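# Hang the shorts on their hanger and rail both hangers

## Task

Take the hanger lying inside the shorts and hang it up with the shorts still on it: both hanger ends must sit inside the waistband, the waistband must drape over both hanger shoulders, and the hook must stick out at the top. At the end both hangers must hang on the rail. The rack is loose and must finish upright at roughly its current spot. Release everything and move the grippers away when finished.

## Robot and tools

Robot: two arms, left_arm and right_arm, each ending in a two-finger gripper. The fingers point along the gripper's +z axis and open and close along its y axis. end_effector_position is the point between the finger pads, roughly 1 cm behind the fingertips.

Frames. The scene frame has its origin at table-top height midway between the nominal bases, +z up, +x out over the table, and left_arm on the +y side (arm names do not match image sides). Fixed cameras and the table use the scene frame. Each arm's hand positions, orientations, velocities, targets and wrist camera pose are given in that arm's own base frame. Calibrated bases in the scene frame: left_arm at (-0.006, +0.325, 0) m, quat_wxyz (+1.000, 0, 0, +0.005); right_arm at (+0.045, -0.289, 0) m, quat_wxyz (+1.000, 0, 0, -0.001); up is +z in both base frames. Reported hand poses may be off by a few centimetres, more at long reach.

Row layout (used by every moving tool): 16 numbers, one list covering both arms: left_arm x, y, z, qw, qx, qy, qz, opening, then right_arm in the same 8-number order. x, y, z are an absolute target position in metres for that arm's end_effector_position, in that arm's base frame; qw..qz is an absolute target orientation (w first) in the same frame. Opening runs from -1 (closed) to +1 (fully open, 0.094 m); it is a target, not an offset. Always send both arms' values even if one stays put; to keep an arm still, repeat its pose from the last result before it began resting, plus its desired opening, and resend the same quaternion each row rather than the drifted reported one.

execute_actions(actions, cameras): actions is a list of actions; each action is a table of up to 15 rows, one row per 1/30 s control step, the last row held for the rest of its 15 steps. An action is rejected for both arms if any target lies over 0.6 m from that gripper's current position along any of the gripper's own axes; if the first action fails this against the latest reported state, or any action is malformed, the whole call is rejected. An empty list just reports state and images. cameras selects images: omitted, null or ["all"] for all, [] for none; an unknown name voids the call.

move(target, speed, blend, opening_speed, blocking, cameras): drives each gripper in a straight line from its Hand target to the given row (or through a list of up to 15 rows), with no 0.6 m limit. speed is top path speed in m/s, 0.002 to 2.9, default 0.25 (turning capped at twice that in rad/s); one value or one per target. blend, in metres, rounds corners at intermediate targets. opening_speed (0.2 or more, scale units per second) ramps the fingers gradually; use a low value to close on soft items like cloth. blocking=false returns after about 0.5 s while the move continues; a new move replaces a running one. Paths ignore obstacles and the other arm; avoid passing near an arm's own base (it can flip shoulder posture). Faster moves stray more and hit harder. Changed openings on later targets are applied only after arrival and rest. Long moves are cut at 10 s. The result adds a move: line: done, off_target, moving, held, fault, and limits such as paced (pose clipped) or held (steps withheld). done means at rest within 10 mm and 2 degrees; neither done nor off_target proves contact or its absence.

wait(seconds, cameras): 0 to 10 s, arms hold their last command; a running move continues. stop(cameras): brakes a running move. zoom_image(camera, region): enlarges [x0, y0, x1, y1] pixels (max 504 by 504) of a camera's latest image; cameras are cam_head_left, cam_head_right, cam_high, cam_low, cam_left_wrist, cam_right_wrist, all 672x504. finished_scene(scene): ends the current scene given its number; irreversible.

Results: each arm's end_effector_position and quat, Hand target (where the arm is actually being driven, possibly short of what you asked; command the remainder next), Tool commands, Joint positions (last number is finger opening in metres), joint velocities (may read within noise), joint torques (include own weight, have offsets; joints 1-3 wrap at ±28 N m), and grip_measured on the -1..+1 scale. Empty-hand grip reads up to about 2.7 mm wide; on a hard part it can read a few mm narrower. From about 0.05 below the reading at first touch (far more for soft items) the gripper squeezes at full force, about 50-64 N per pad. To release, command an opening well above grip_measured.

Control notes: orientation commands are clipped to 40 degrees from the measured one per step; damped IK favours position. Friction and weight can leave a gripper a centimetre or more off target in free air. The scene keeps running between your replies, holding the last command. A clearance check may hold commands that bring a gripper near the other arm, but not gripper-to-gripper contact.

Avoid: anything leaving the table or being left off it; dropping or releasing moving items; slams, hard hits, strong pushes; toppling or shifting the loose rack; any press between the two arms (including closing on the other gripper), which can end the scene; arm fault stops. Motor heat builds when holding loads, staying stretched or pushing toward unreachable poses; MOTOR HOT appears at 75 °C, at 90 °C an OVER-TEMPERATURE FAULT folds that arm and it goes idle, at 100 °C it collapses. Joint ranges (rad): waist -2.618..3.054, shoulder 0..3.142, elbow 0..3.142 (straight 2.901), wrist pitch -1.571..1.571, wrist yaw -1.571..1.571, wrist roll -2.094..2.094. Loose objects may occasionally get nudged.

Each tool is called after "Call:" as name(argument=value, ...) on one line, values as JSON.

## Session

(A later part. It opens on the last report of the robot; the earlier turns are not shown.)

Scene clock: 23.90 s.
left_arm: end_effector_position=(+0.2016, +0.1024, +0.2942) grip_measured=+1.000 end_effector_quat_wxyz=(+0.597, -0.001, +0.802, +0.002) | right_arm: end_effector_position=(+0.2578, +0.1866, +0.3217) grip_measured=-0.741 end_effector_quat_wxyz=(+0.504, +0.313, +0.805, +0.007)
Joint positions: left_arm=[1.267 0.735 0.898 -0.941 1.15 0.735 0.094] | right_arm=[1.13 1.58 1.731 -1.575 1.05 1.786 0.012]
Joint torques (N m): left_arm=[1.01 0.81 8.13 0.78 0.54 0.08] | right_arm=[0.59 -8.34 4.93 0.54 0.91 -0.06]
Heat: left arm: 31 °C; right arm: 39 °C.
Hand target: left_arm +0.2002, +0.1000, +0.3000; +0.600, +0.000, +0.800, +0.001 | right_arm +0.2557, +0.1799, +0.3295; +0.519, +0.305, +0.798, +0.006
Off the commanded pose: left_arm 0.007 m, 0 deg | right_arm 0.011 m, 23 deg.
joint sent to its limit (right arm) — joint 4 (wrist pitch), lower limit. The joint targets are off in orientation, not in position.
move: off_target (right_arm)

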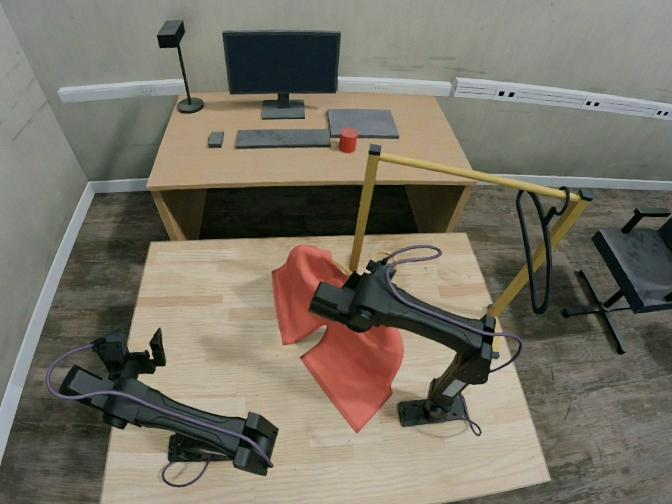

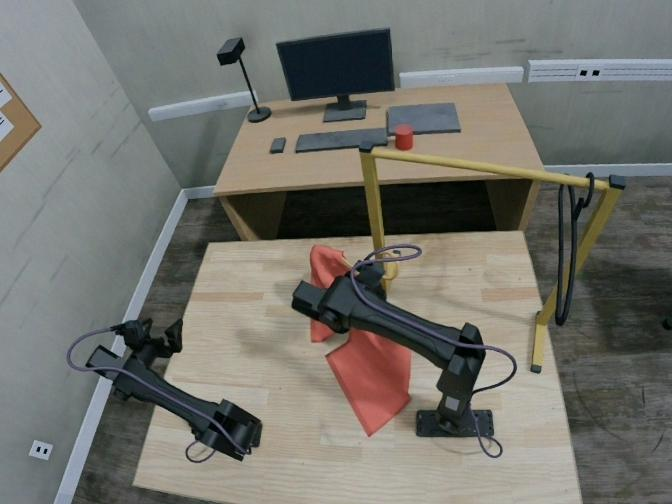

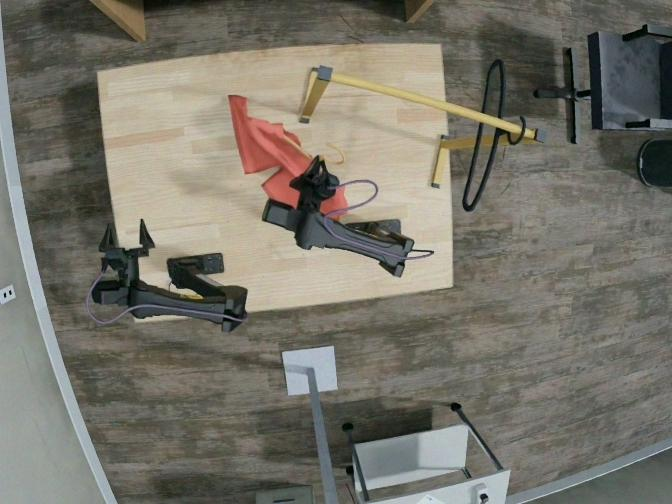

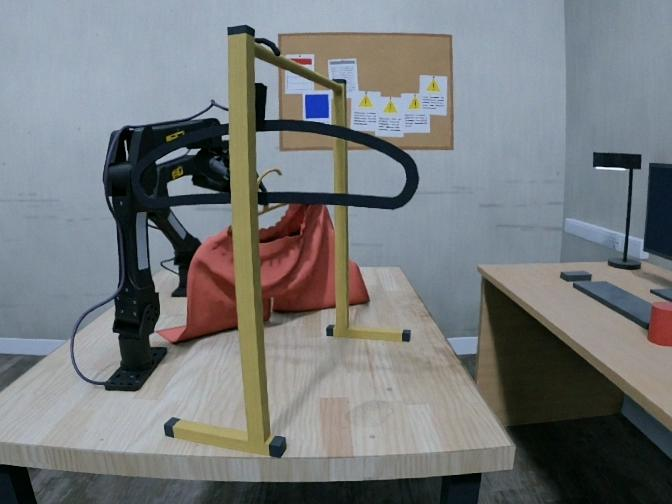

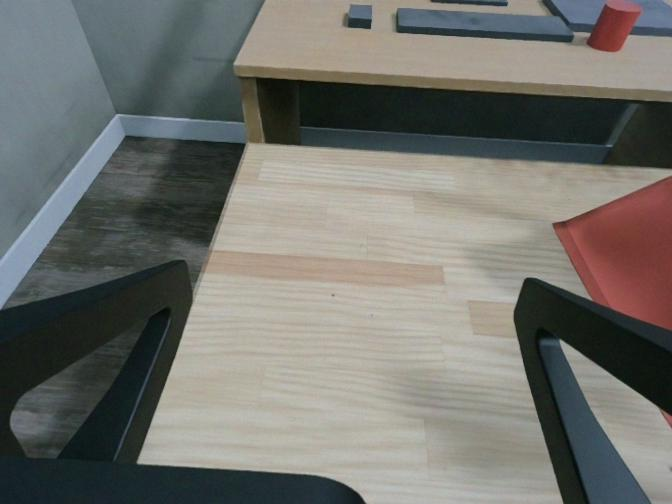

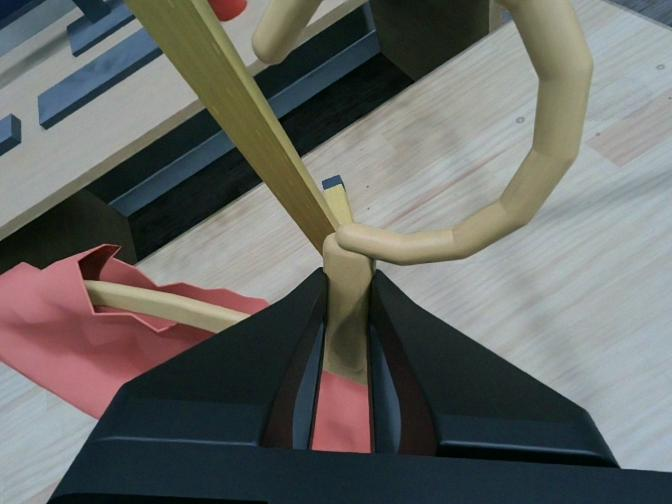

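Call:
move(target=[0.2,0.10,0.30,0.60,0,0.80,0,1,0.265,0.06,0.42,0.676,0.2065,0.6755,-0.206,-1], speed=0.1)

Call:
zoom_image(camera="cam_low", region=[160, 60, 420, 260])

Scene clock: 28.63 s.
left_arm: end_effector_position=(+0.2016, +0.1024, +0.2942) grip_measured=+1.000 end_effector_quat_wxyz=(+0.597, -0.001, +0.802, +0.002) | right_arm: end_effector_position=(+0.2681, +0.0724, +0.4093) grip_measured=-0.741 end_effector_quat_wxyz=(+0.654, +0.214, +0.697, -0.202)
Joint positions: left_arm=[1.267 0.735 0.898 -0.941 1.15 0.735 0.094] | right_arm=[0.954 1.362 1.578 -1.508 1.505 1.29 0.012]
Joint torques (N m): left_arm=[1.02 0.94 8.21 0.78 0.55 0.12] | right_arm=[-1.4 -5.83 4.89 0.81 1.2 -0.17]
Heat: left arm: 31 °C; right arm: 38 °C.
Hand target: left_arm +0.2002, +0.1000, +0.3000; +0.600, -0.001, +0.800, +0.001 | right_arm +0.2640, +0.0604, +0.4195; +0.669, +0.220, +0.676, -0.218
Off the commanded pose: left_arm 0.007 m, 0 deg | right_arm 0.017 m, 4 deg.
move: off_target (right_arm)

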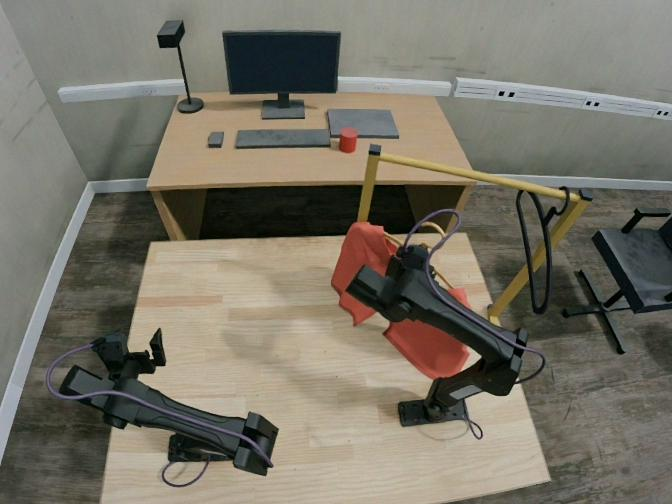

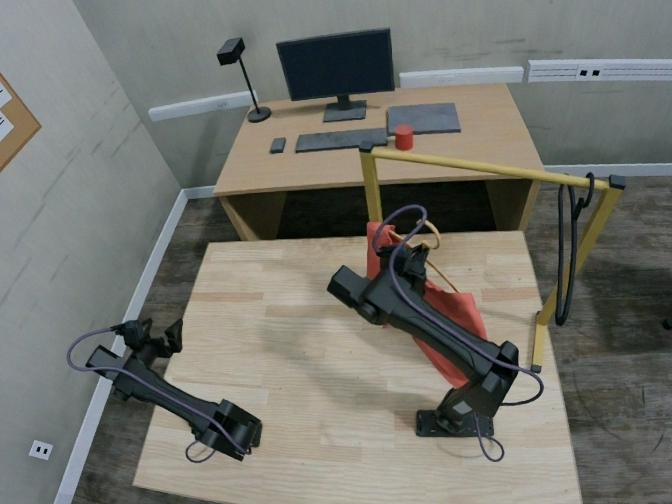

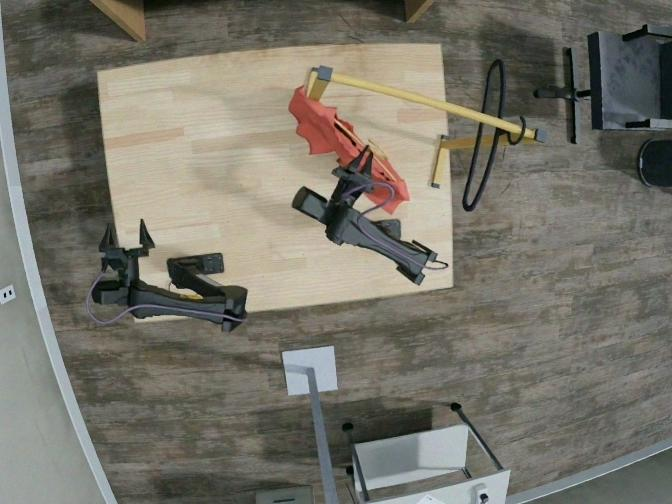

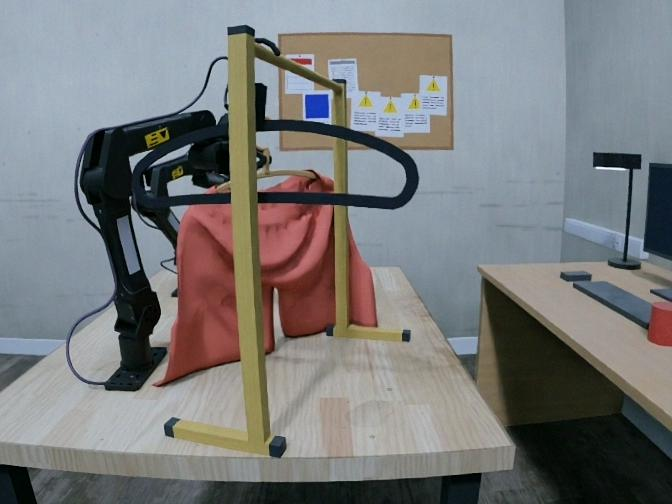

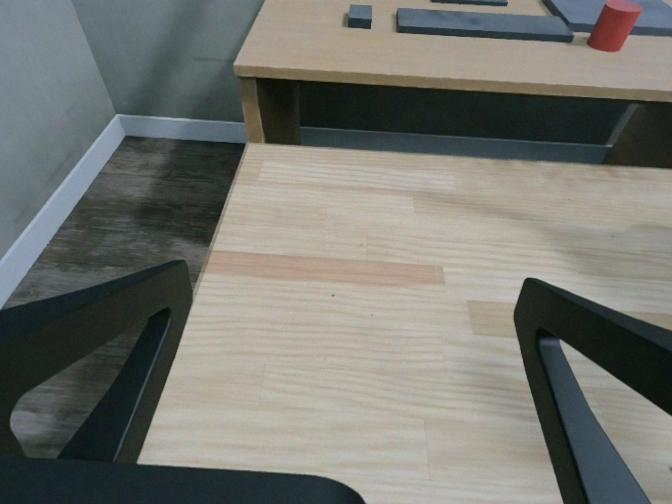

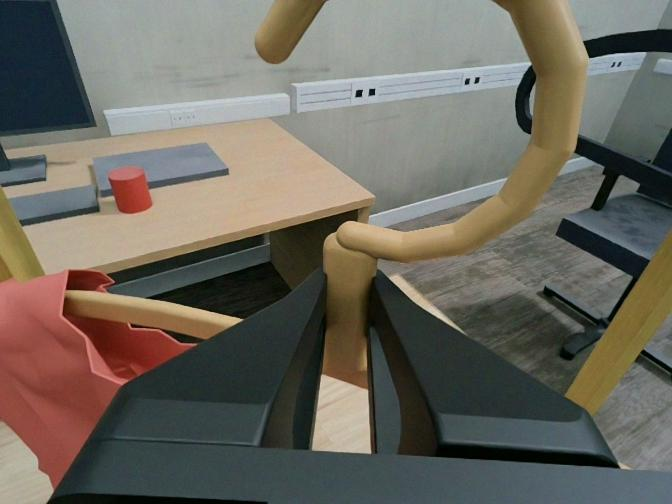

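Scaled by 1.938 from the camera's 672x504 image, which has a finer 960x720 frame.

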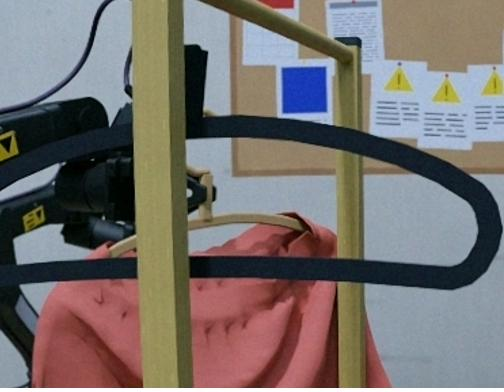

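Call:
move(target=[0.2,0.10,0.30,0.60,0,0.80,0,1,0.285,0.02,0.51,0.656,0.260,0.657,-0.260,-1], speed=0.1)

Call:
zoom_image(camera="cam_low", region=[160, 30, 420, 230])

Call:
zoom_image(camera="cam_high", region=[280, 50, 550, 220])

Scene clock: 32.00 s.
left_arm: end_effector_position=(+0.2016, +0.1024, +0.2942) grip_measured=+1.000 end_effector_quat_wxyz=(+0.597, -0.001, +0.802, +0.002) | right_arm: end_effector_position=(+0.2911, +0.0288, +0.5070) grip_measured=-0.741 end_effector_quat_wxyz=(+0.644, +0.262, +0.671, -0.258)
Joint positions: left_arm=[1.267 0.735 0.898 -0.941 1.15 0.736 0.094] | right_arm=[0.747 1.389 1.886 -1.001 1.491 0.494 0.012]
Joint torques (N m): left_arm=[1.05 0.87 8.2 0.77 0.6 0.12] | right_arm=[-0.64 -5.86 4.77 1.71 0.44 -0.11]
Heat: left arm: 31 °C; right arm: 37 °C.
Hand target: left_arm +0.2002, +0.1001, +0.3000; +0.600, +0.000, +0.800, +0.001 | right_arm +0.2846, +0.0202, +0.5099; +0.645, +0.270, +0.665, -0.262
Off the commanded pose: left_arm 0.007 m, 0 deg | right_arm 0.011 m, 2 deg.
move: off_target (right_arm)

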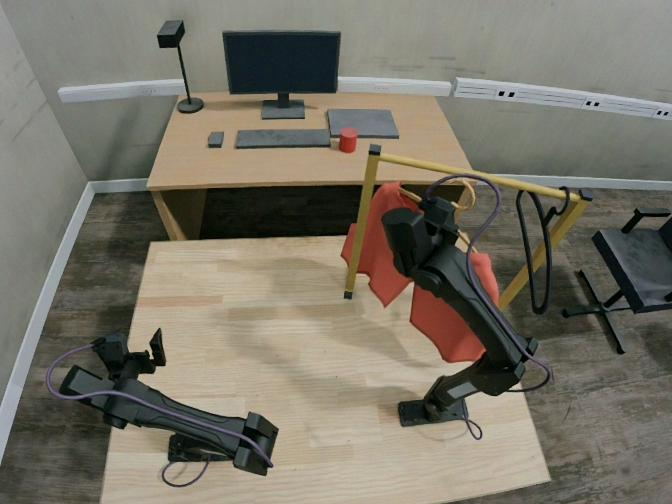

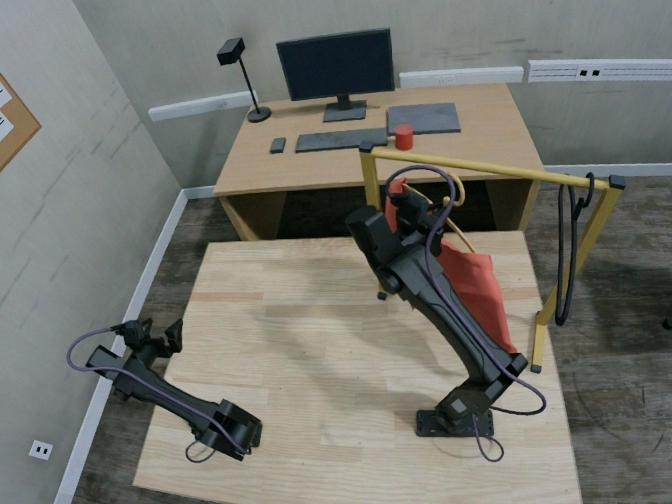

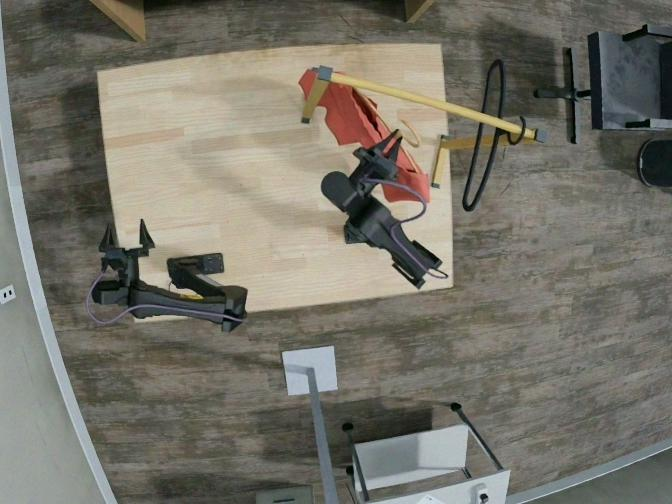

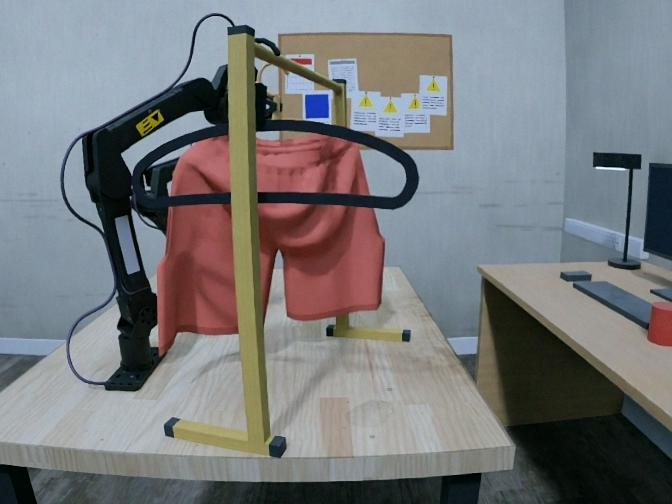

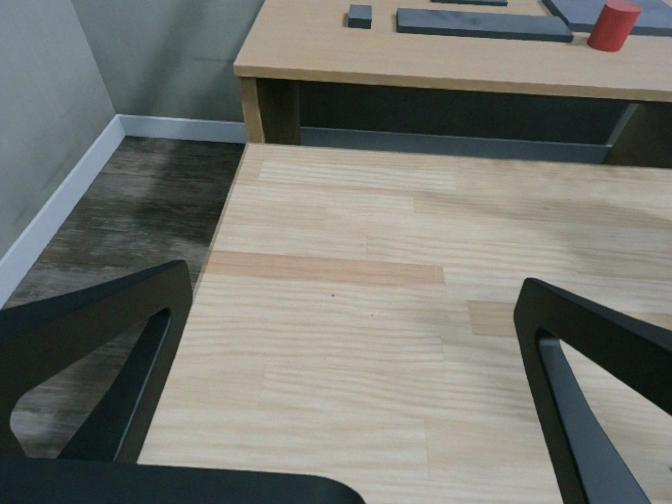

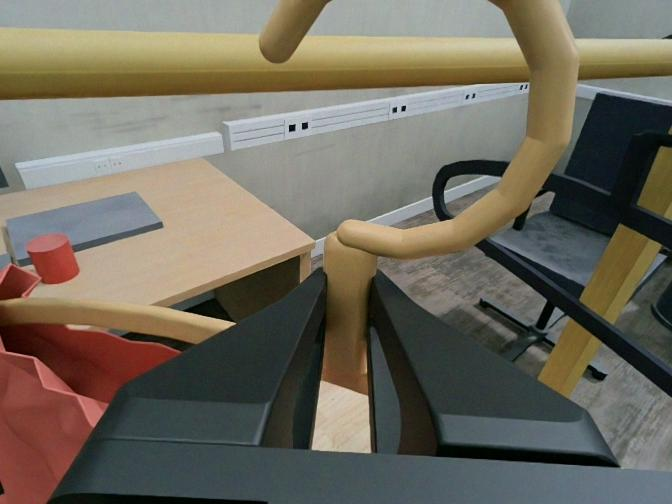

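Scaled by 1.938 from the camera's 672x504 image, which has a finer 960x720 frame.

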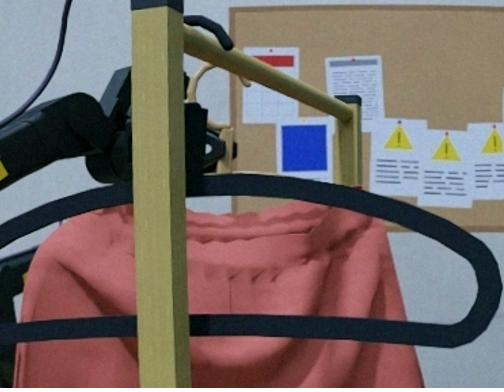

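Scaled by 1.867 from the camera's 672x504 image, which has a finer 960x720 frame.

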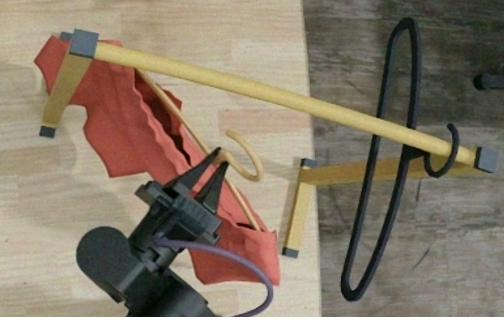

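Call:
zoom_image(camera="cam_high", region=[370, 110, 450, 210])

Call:
zoom_image(camera="cam_head_right", region=[380, 150, 540, 290])

Call:
zoom_image(camera="cam_head_left", region=[340, 160, 520, 310])

Call:
zoom_image(camera="cam_low", region=[150, 100, 290, 200])

Scaled by 5.040 from the camera's 672x504 image, which has a finer 960x720 frame.

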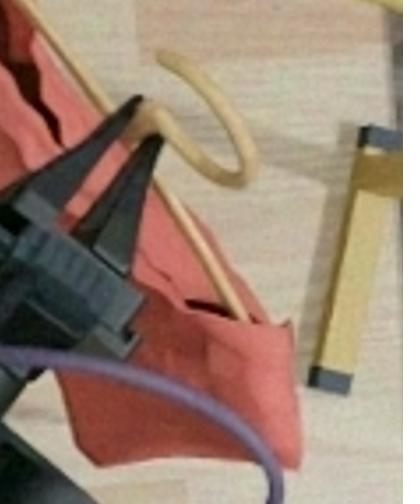

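Scaled by 3.150 from the camera's 672x504 image, which has a finer 960x720 frame.

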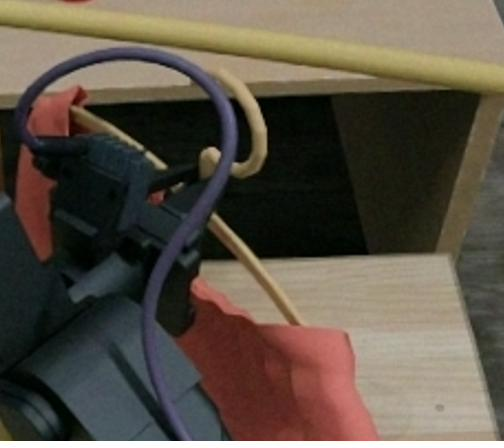

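Scaled by 2.800 from the camera's 672x504 image, which has a finer 960x720 frame.

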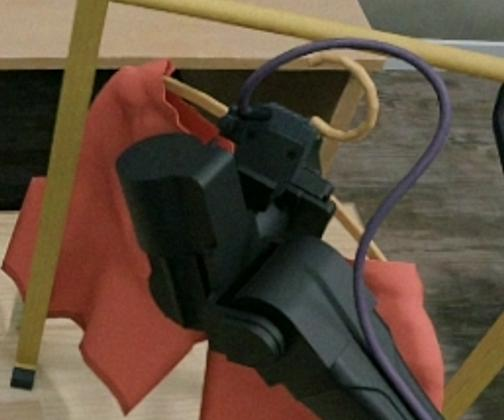

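Scaled by 3.600 from the camera's 672x504 image, which has a finer 960x720 frame.

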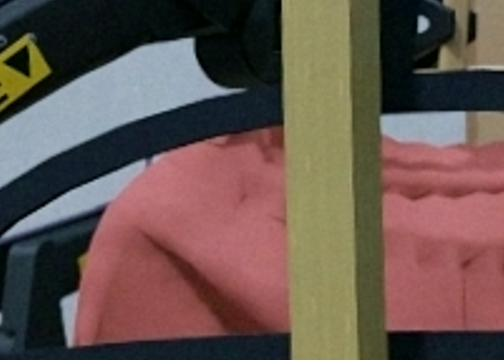

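Call:
move(target=[0.2,0.10,0.30,0.60,0,0.80,0,1,0.275,-0.042,0.535,0.600,0.374,0.600,-0.374,-1], speed=0.08)

Call:
zoom_image(camera="cam_low", region=[200, 0, 380, 120])

Call:
zoom_image(camera="cam_high", region=[350, 50, 550, 200])

Scene clock: 35.77 s.
left_arm: end_effector_position=(+0.2016, +0.1024, +0.2942) grip_measured=+1.000 end_effector_quat_wxyz=(+0.597, +0.000, +0.802, +0.002) | right_arm: end_effector_position=(+0.2789, -0.0381, +0.5285) grip_measured=-0.741 end_effector_quat_wxyz=(+0.616, +0.342, +0.623, -0.339)
Joint positions: left_arm=[1.267 0.735 0.898 -0.941 1.15 0.736 0.094] | right_arm=[0.545 1.408 1.975 -1.02 1.548 0.452 0.012]
Joint torques (N m): left_arm=[1.05 0.84 8.09 0.78 0.56 0.11] | right_arm=[-0.64 -2.69 7.9 1.45 0.51 -0.17]
Heat: left arm: 32 °C; right arm: 35 °C.
Hand target: left_arm +0.2002, +0.1000, +0.3000; +0.600, +0.000, +0.800, +0.001 | right_arm +0.2752, -0.0424, +0.5347; +0.615, +0.349, +0.615, -0.349
Off the commanded pose: left_arm 0.006 m, 0 deg | right_arm 0.008 m, 6 deg.
joint sent to its limit (right arm) — joint 5 (wrist yaw), upper limit. The joint targets are off in orientation, not in position.
move: off_target (right_arm)

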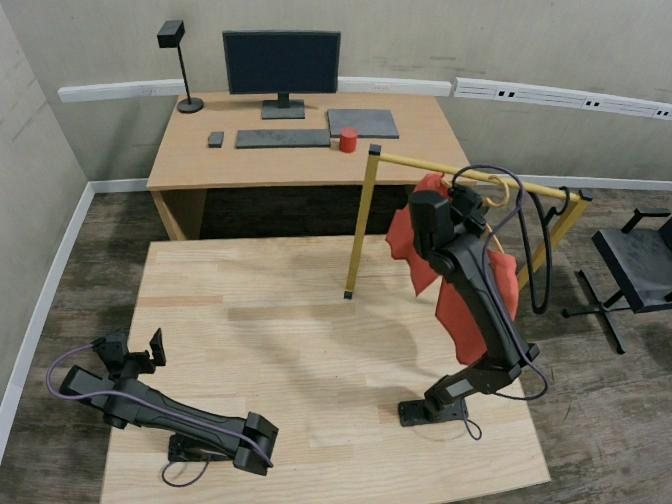

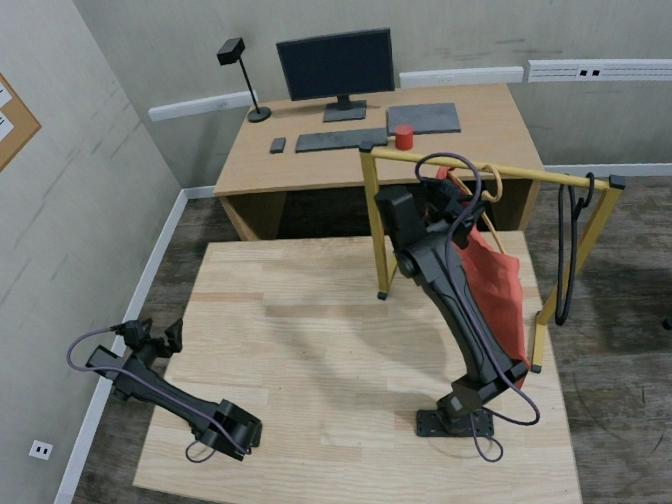

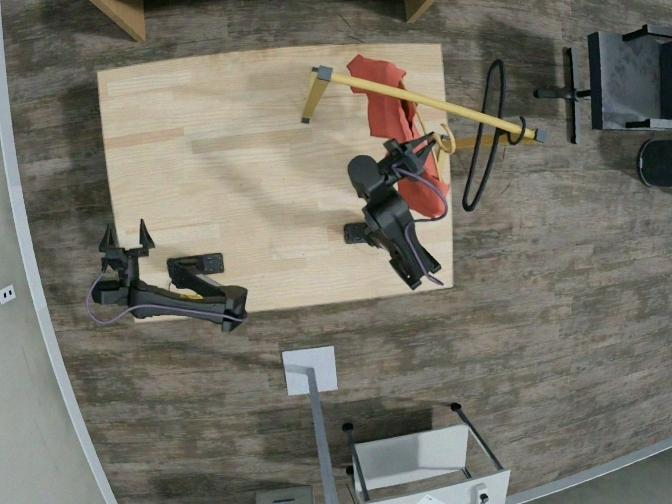

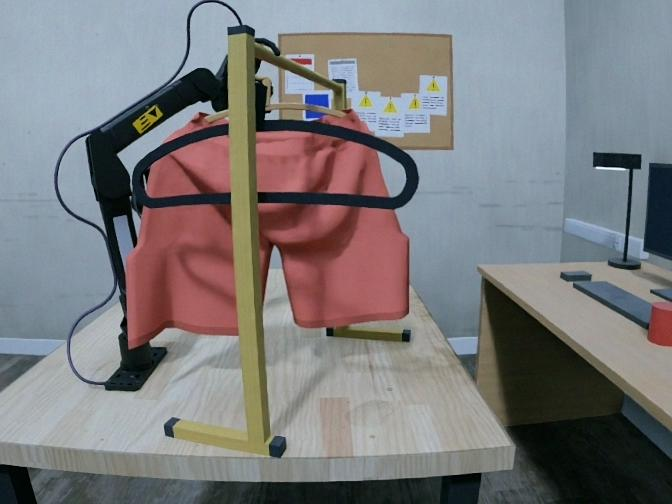

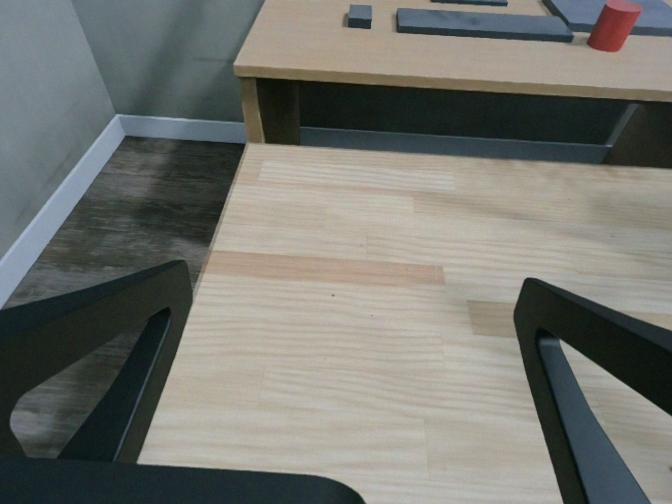

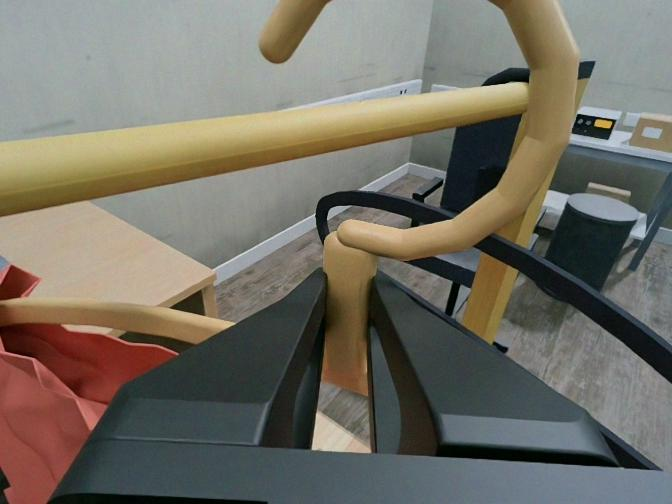

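Scaled by 2.800 from the camera's 672x504 image, which has a finer 960x720 frame.

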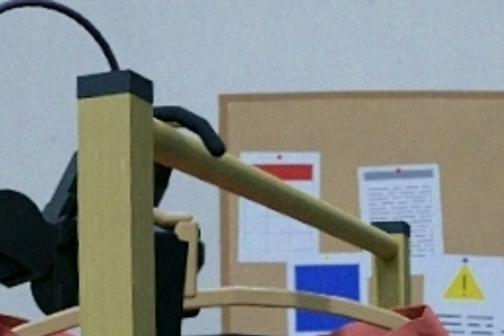

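Scaled by 2.520 from the camera's 672x504 image, which has a finer 960x720 frame.

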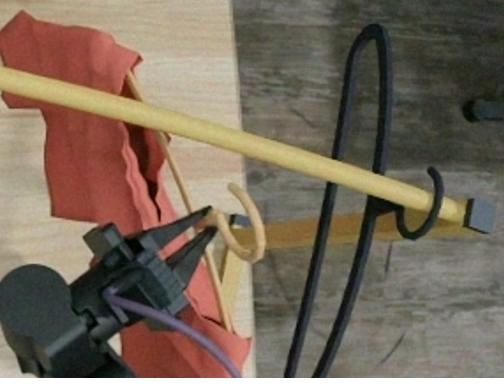

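Call:
move(target=[0.2,0.10,0.30,0.60,0,0.80,0,1,0.330,-0.050,0.537,0.600,0.374,0.600,-0.374,-1], speed=0.05)

Call:
zoom_image(camera="cam_low", region=[200, 0, 380, 120])

Call:
zoom_image(camera="cam_high", region=[350, 50, 550, 200])

Scene clock: 38.37 s.
left_arm: end_effector_position=(+0.2016, +0.1024, +0.2942) grip_measured=+1.000 end_effector_quat_wxyz=(+0.597, +0.000, +0.802, +0.002) | right_arm: end_effector_position=(+0.3309, -0.0468, +0.5306) grip_measured=-0.741 end_effector_quat_wxyz=(+0.591, +0.365, +0.613, -0.378)
Joint positions: left_arm=[1.267 0.735 0.898 -0.941 1.15 0.736 0.094] | right_arm=[0.418 1.597 2.122 -0.868 1.52 0.311 0.012]
Joint torques (N m): left_arm=[1.06 0.81 8.2 0.8 0.56 0.11] | right_arm=[-0.62 -5.35 7.06 1.98 0.3 -0.21]
Heat: left arm: 32 °C; right arm: 35 °C.
Hand target: left_arm +0.2002, +0.1000, +0.3000; +0.600, +0.000, +0.800, +0.001 | right_arm +0.3296, -0.0499, +0.5367; +0.595, +0.378, +0.603, -0.373
Off the commanded pose: left_arm 0.006 m, 0 deg | right_arm 0.007 m, 2 deg.
move: done

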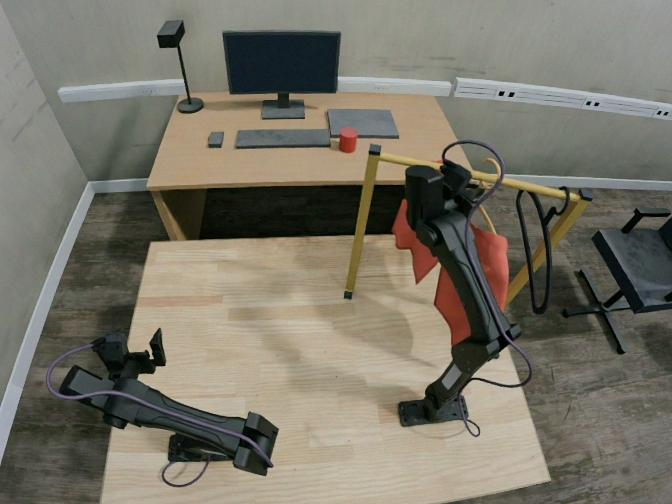

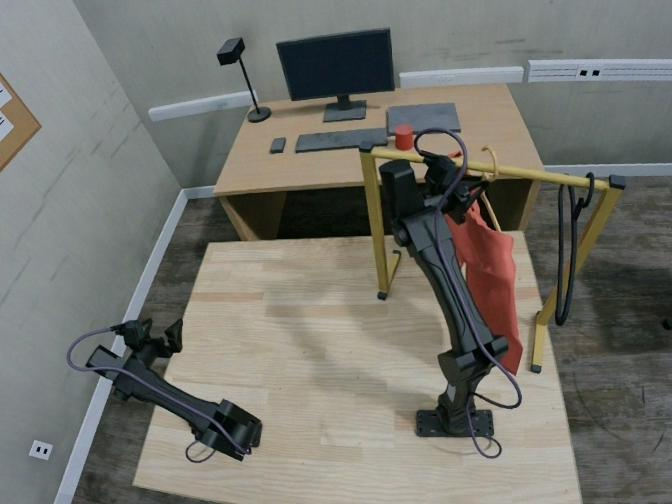

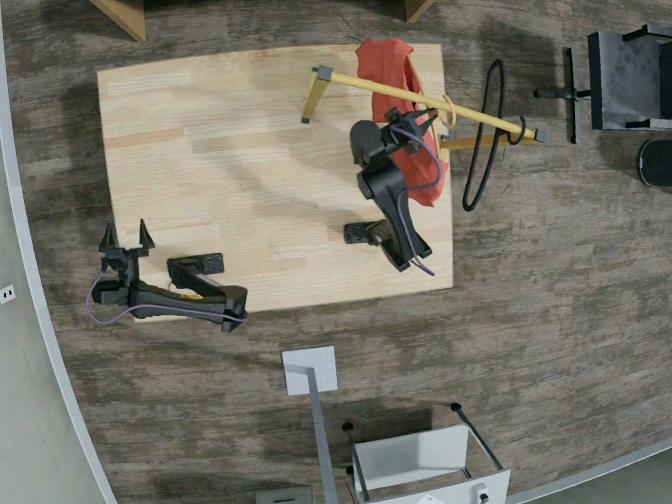

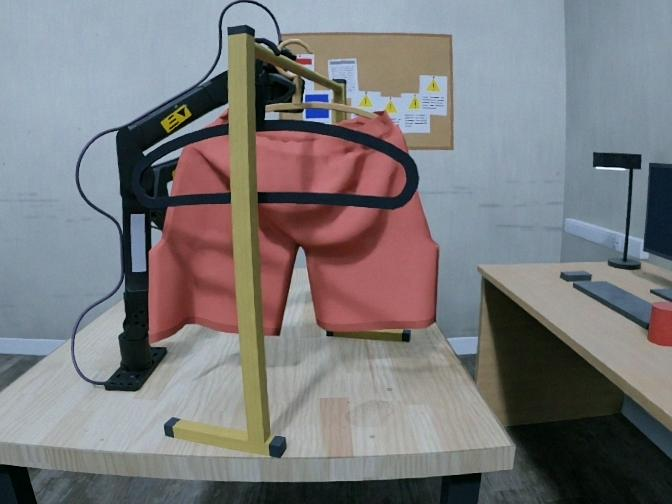

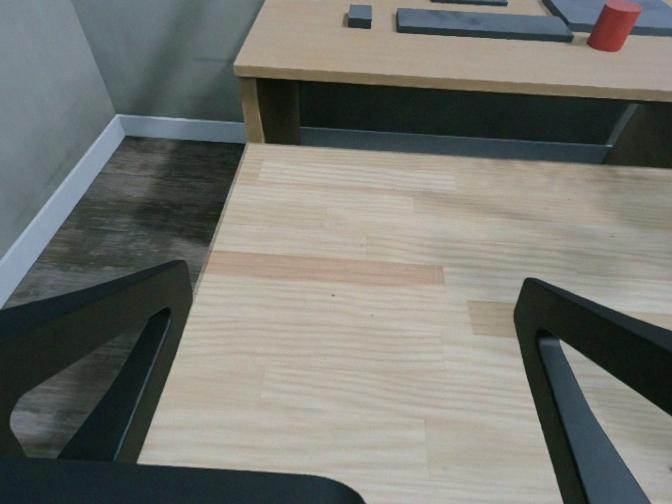

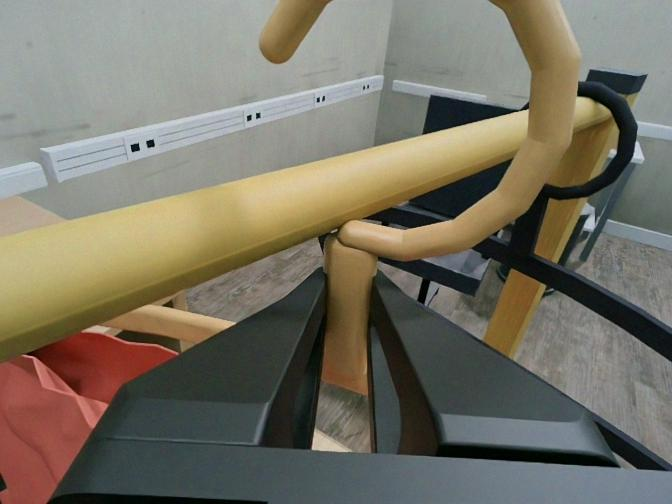

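Scaled by 2.800 from the camera's 672x504 image, which has a finer 960x720 frame.

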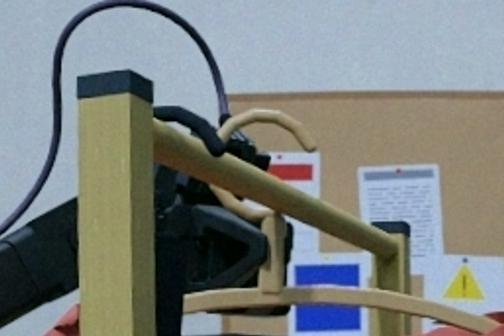

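Scaled by 2.520 from the camera's 672x504 image, which has a finer 960x720 frame.

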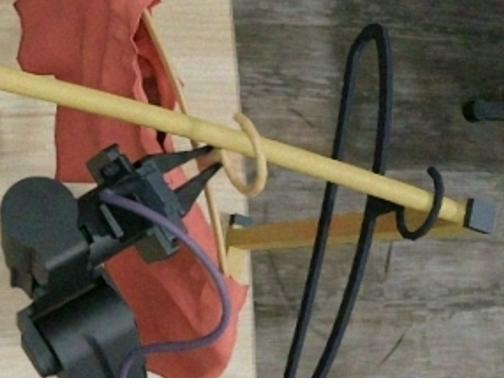

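Call:
move(target=[[0.2,0.10,0.30,0.60,0,0.80,0,1,0.329,-0.050,0.527,0.600,0.374,0.600,-0.374,-1],[0.2,0.10,0.30,0.60,0,0.80,0,1,0.344,-0.056,0.527,0.600,0.374,0.600,-0.374,-1]], speed=0.04, cameras=["cam_right_wrist","cam_low","cam_high"])

Call:
zoom_image(camera="cam_low", region=[200, 0, 380, 120])

Call:
zoom_image(camera="cam_high", region=[350, 50, 550, 200])

Scene clock: 41.03 s.
left_arm: end_effector_position=(+0.2016, +0.1024, +0.2942) grip_measured=+1.000 end_effector_quat_wxyz=(+0.597, +0.000, +0.802, +0.002) | right_arm: end_effector_position=(+0.3544, -0.0490, +0.5214) grip_measured=-0.741 end_effector_quat_wxyz=(+0.595, +0.369, +0.609, -0.374)
Joint positions: left_arm=[1.267 0.735 0.898 -0.941 1.15 0.736 0.094] | right_arm=[0.379 1.588 1.99 -0.548 1.484 0.128 0.012]
Joint torques (N m): left_arm=[1.03 0.8 8.18 0.77 0.6 0.11] | right_arm=[-0.61 -8.72 4.86 1.7 0.13 -0.11]
Heat: left arm: 32 °C; right arm: 35 °C.
Hand target: left_arm +0.2002, +0.1000, +0.3000; +0.600, +0.000, +0.800, +0.001 | right_arm +0.3441, -0.0558, +0.5268; +0.597, +0.376, +0.603, -0.373
Off the commanded pose: left_arm 0.006 m, 0 deg | right_arm 0.014 m, 1 deg.
move: off_target (right_arm)
Images, in order (width x height): cam_high 672x504, cam_low 672x504, cam_right_wrist 672x504.

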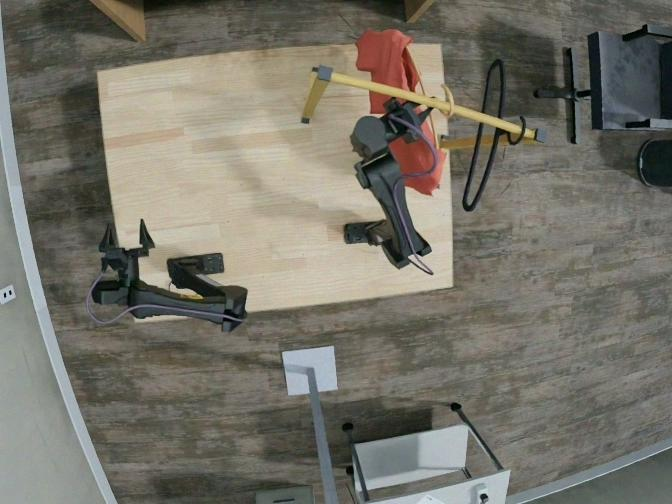

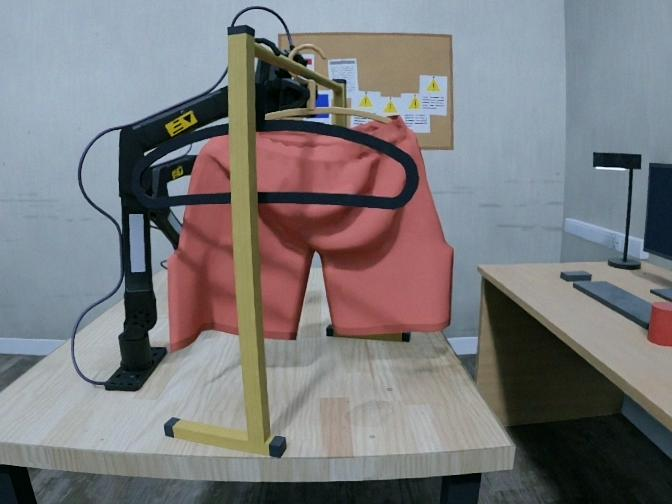

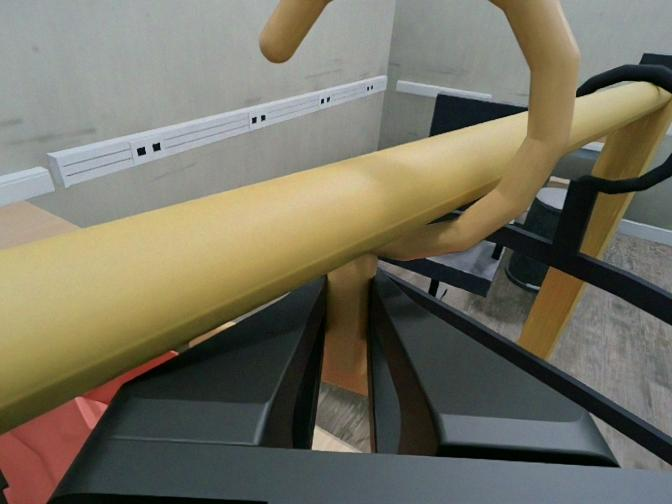

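Scaled by 2.800 from the camera's 672x504 image, which has a finer 960x720 frame.

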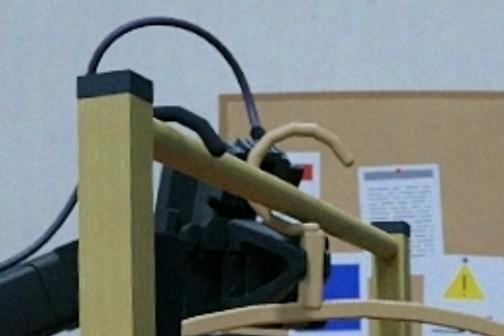

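Scaled by 2.520 from the camera's 672x504 image, which has a finer 960x720 frame.

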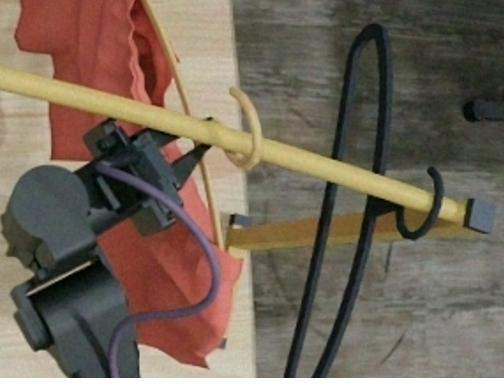

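Call:
move(target=[[0.2,0.10,0.30,0.60,0,0.80,0,1,0.333,-0.053,0.527,0.600,0.374,0.600,-0.374,-1],[0.2,0.10,0.30,0.60,0,0.80,0,1,0.333,-0.053,0.512,0.600,0.374,0.600,-0.374,-1]], speed=0.04, cameras=["cam_right_wrist","cam_low","cam_high"])

Call:
zoom_image(camera="cam_low", region=[200, 0, 380, 120])

Call:
zoom_image(camera="cam_high", region=[350, 50, 550, 200])

Scene clock: 43.37 s.
left_arm: end_effector_position=(+0.2016, +0.1024, +0.2942) grip_measured=+1.000 end_effector_quat_wxyz=(+0.597, +0.000, +0.802, +0.002) | right_arm: end_effector_position=(+0.3437, -0.0523, +0.5069) grip_measured=-0.741 end_effector_quat_wxyz=(+0.594, +0.371, +0.606, -0.377)
Joint positions: left_arm=[1.267 0.735 0.898 -0.941 1.15 0.736 0.094] | right_arm=[0.382 1.512 1.843 -0.47 1.497 0.122 0.012]
Joint torques (N m): left_arm=[1.03 0.8 8.18 0.78 0.55 0.11] | right_arm=[0.81 -8.28 5.16 1.71 0.23 -0.09]
Heat: left arm: 33 °C; right arm: 35 °C.
Hand target: left_arm +0.2002, +0.1000, +0.3000; +0.600, +0.000, +0.800, +0.001 | right_arm +0.3333, -0.0532, +0.5119; +0.598, +0.376, +0.602, -0.373
Off the commanded pose: left_arm 0.006 m, 0 deg | right_arm 0.012 m, 1 deg.
move: off_target (right_arm)
Images, in order (width x height): cam_high 672x504, cam_low 672x504, cam_right_wrist 672x504.

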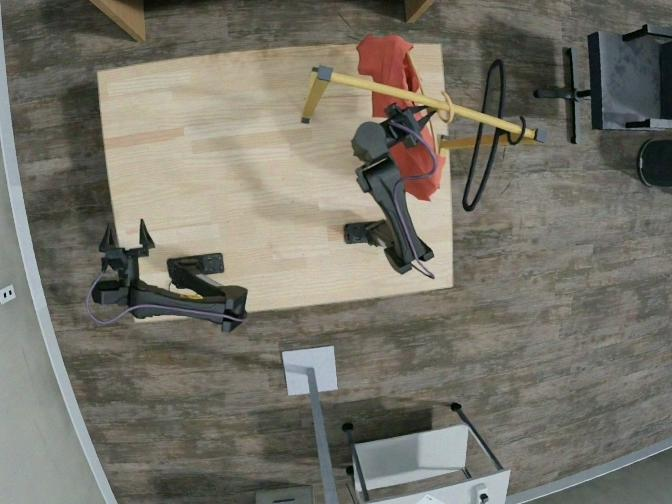

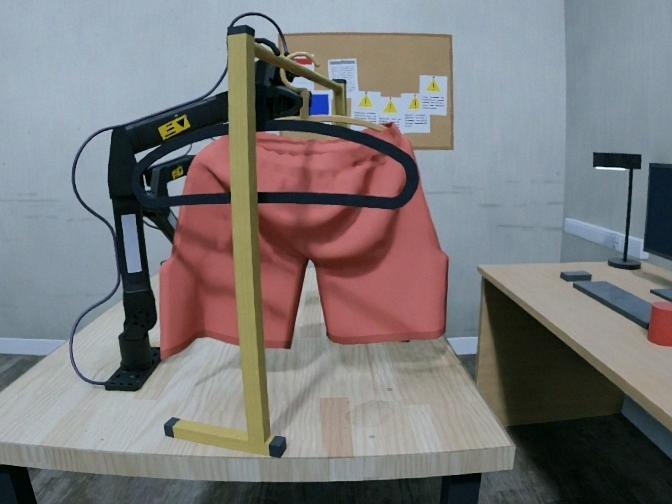

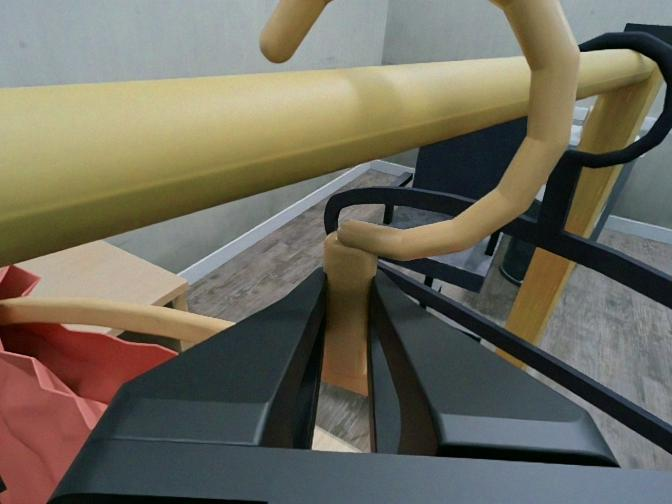

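Scaled by 2.800 from the camera's 672x504 image, which has a finer 960x720 frame.

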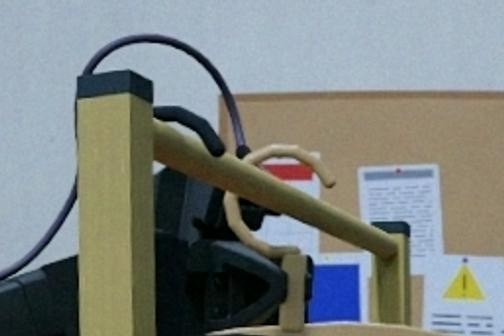

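Scaled by 2.520 from the camera's 672x504 image, which has a finer 960x720 frame.

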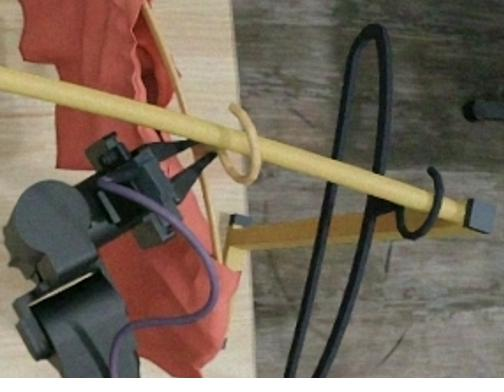

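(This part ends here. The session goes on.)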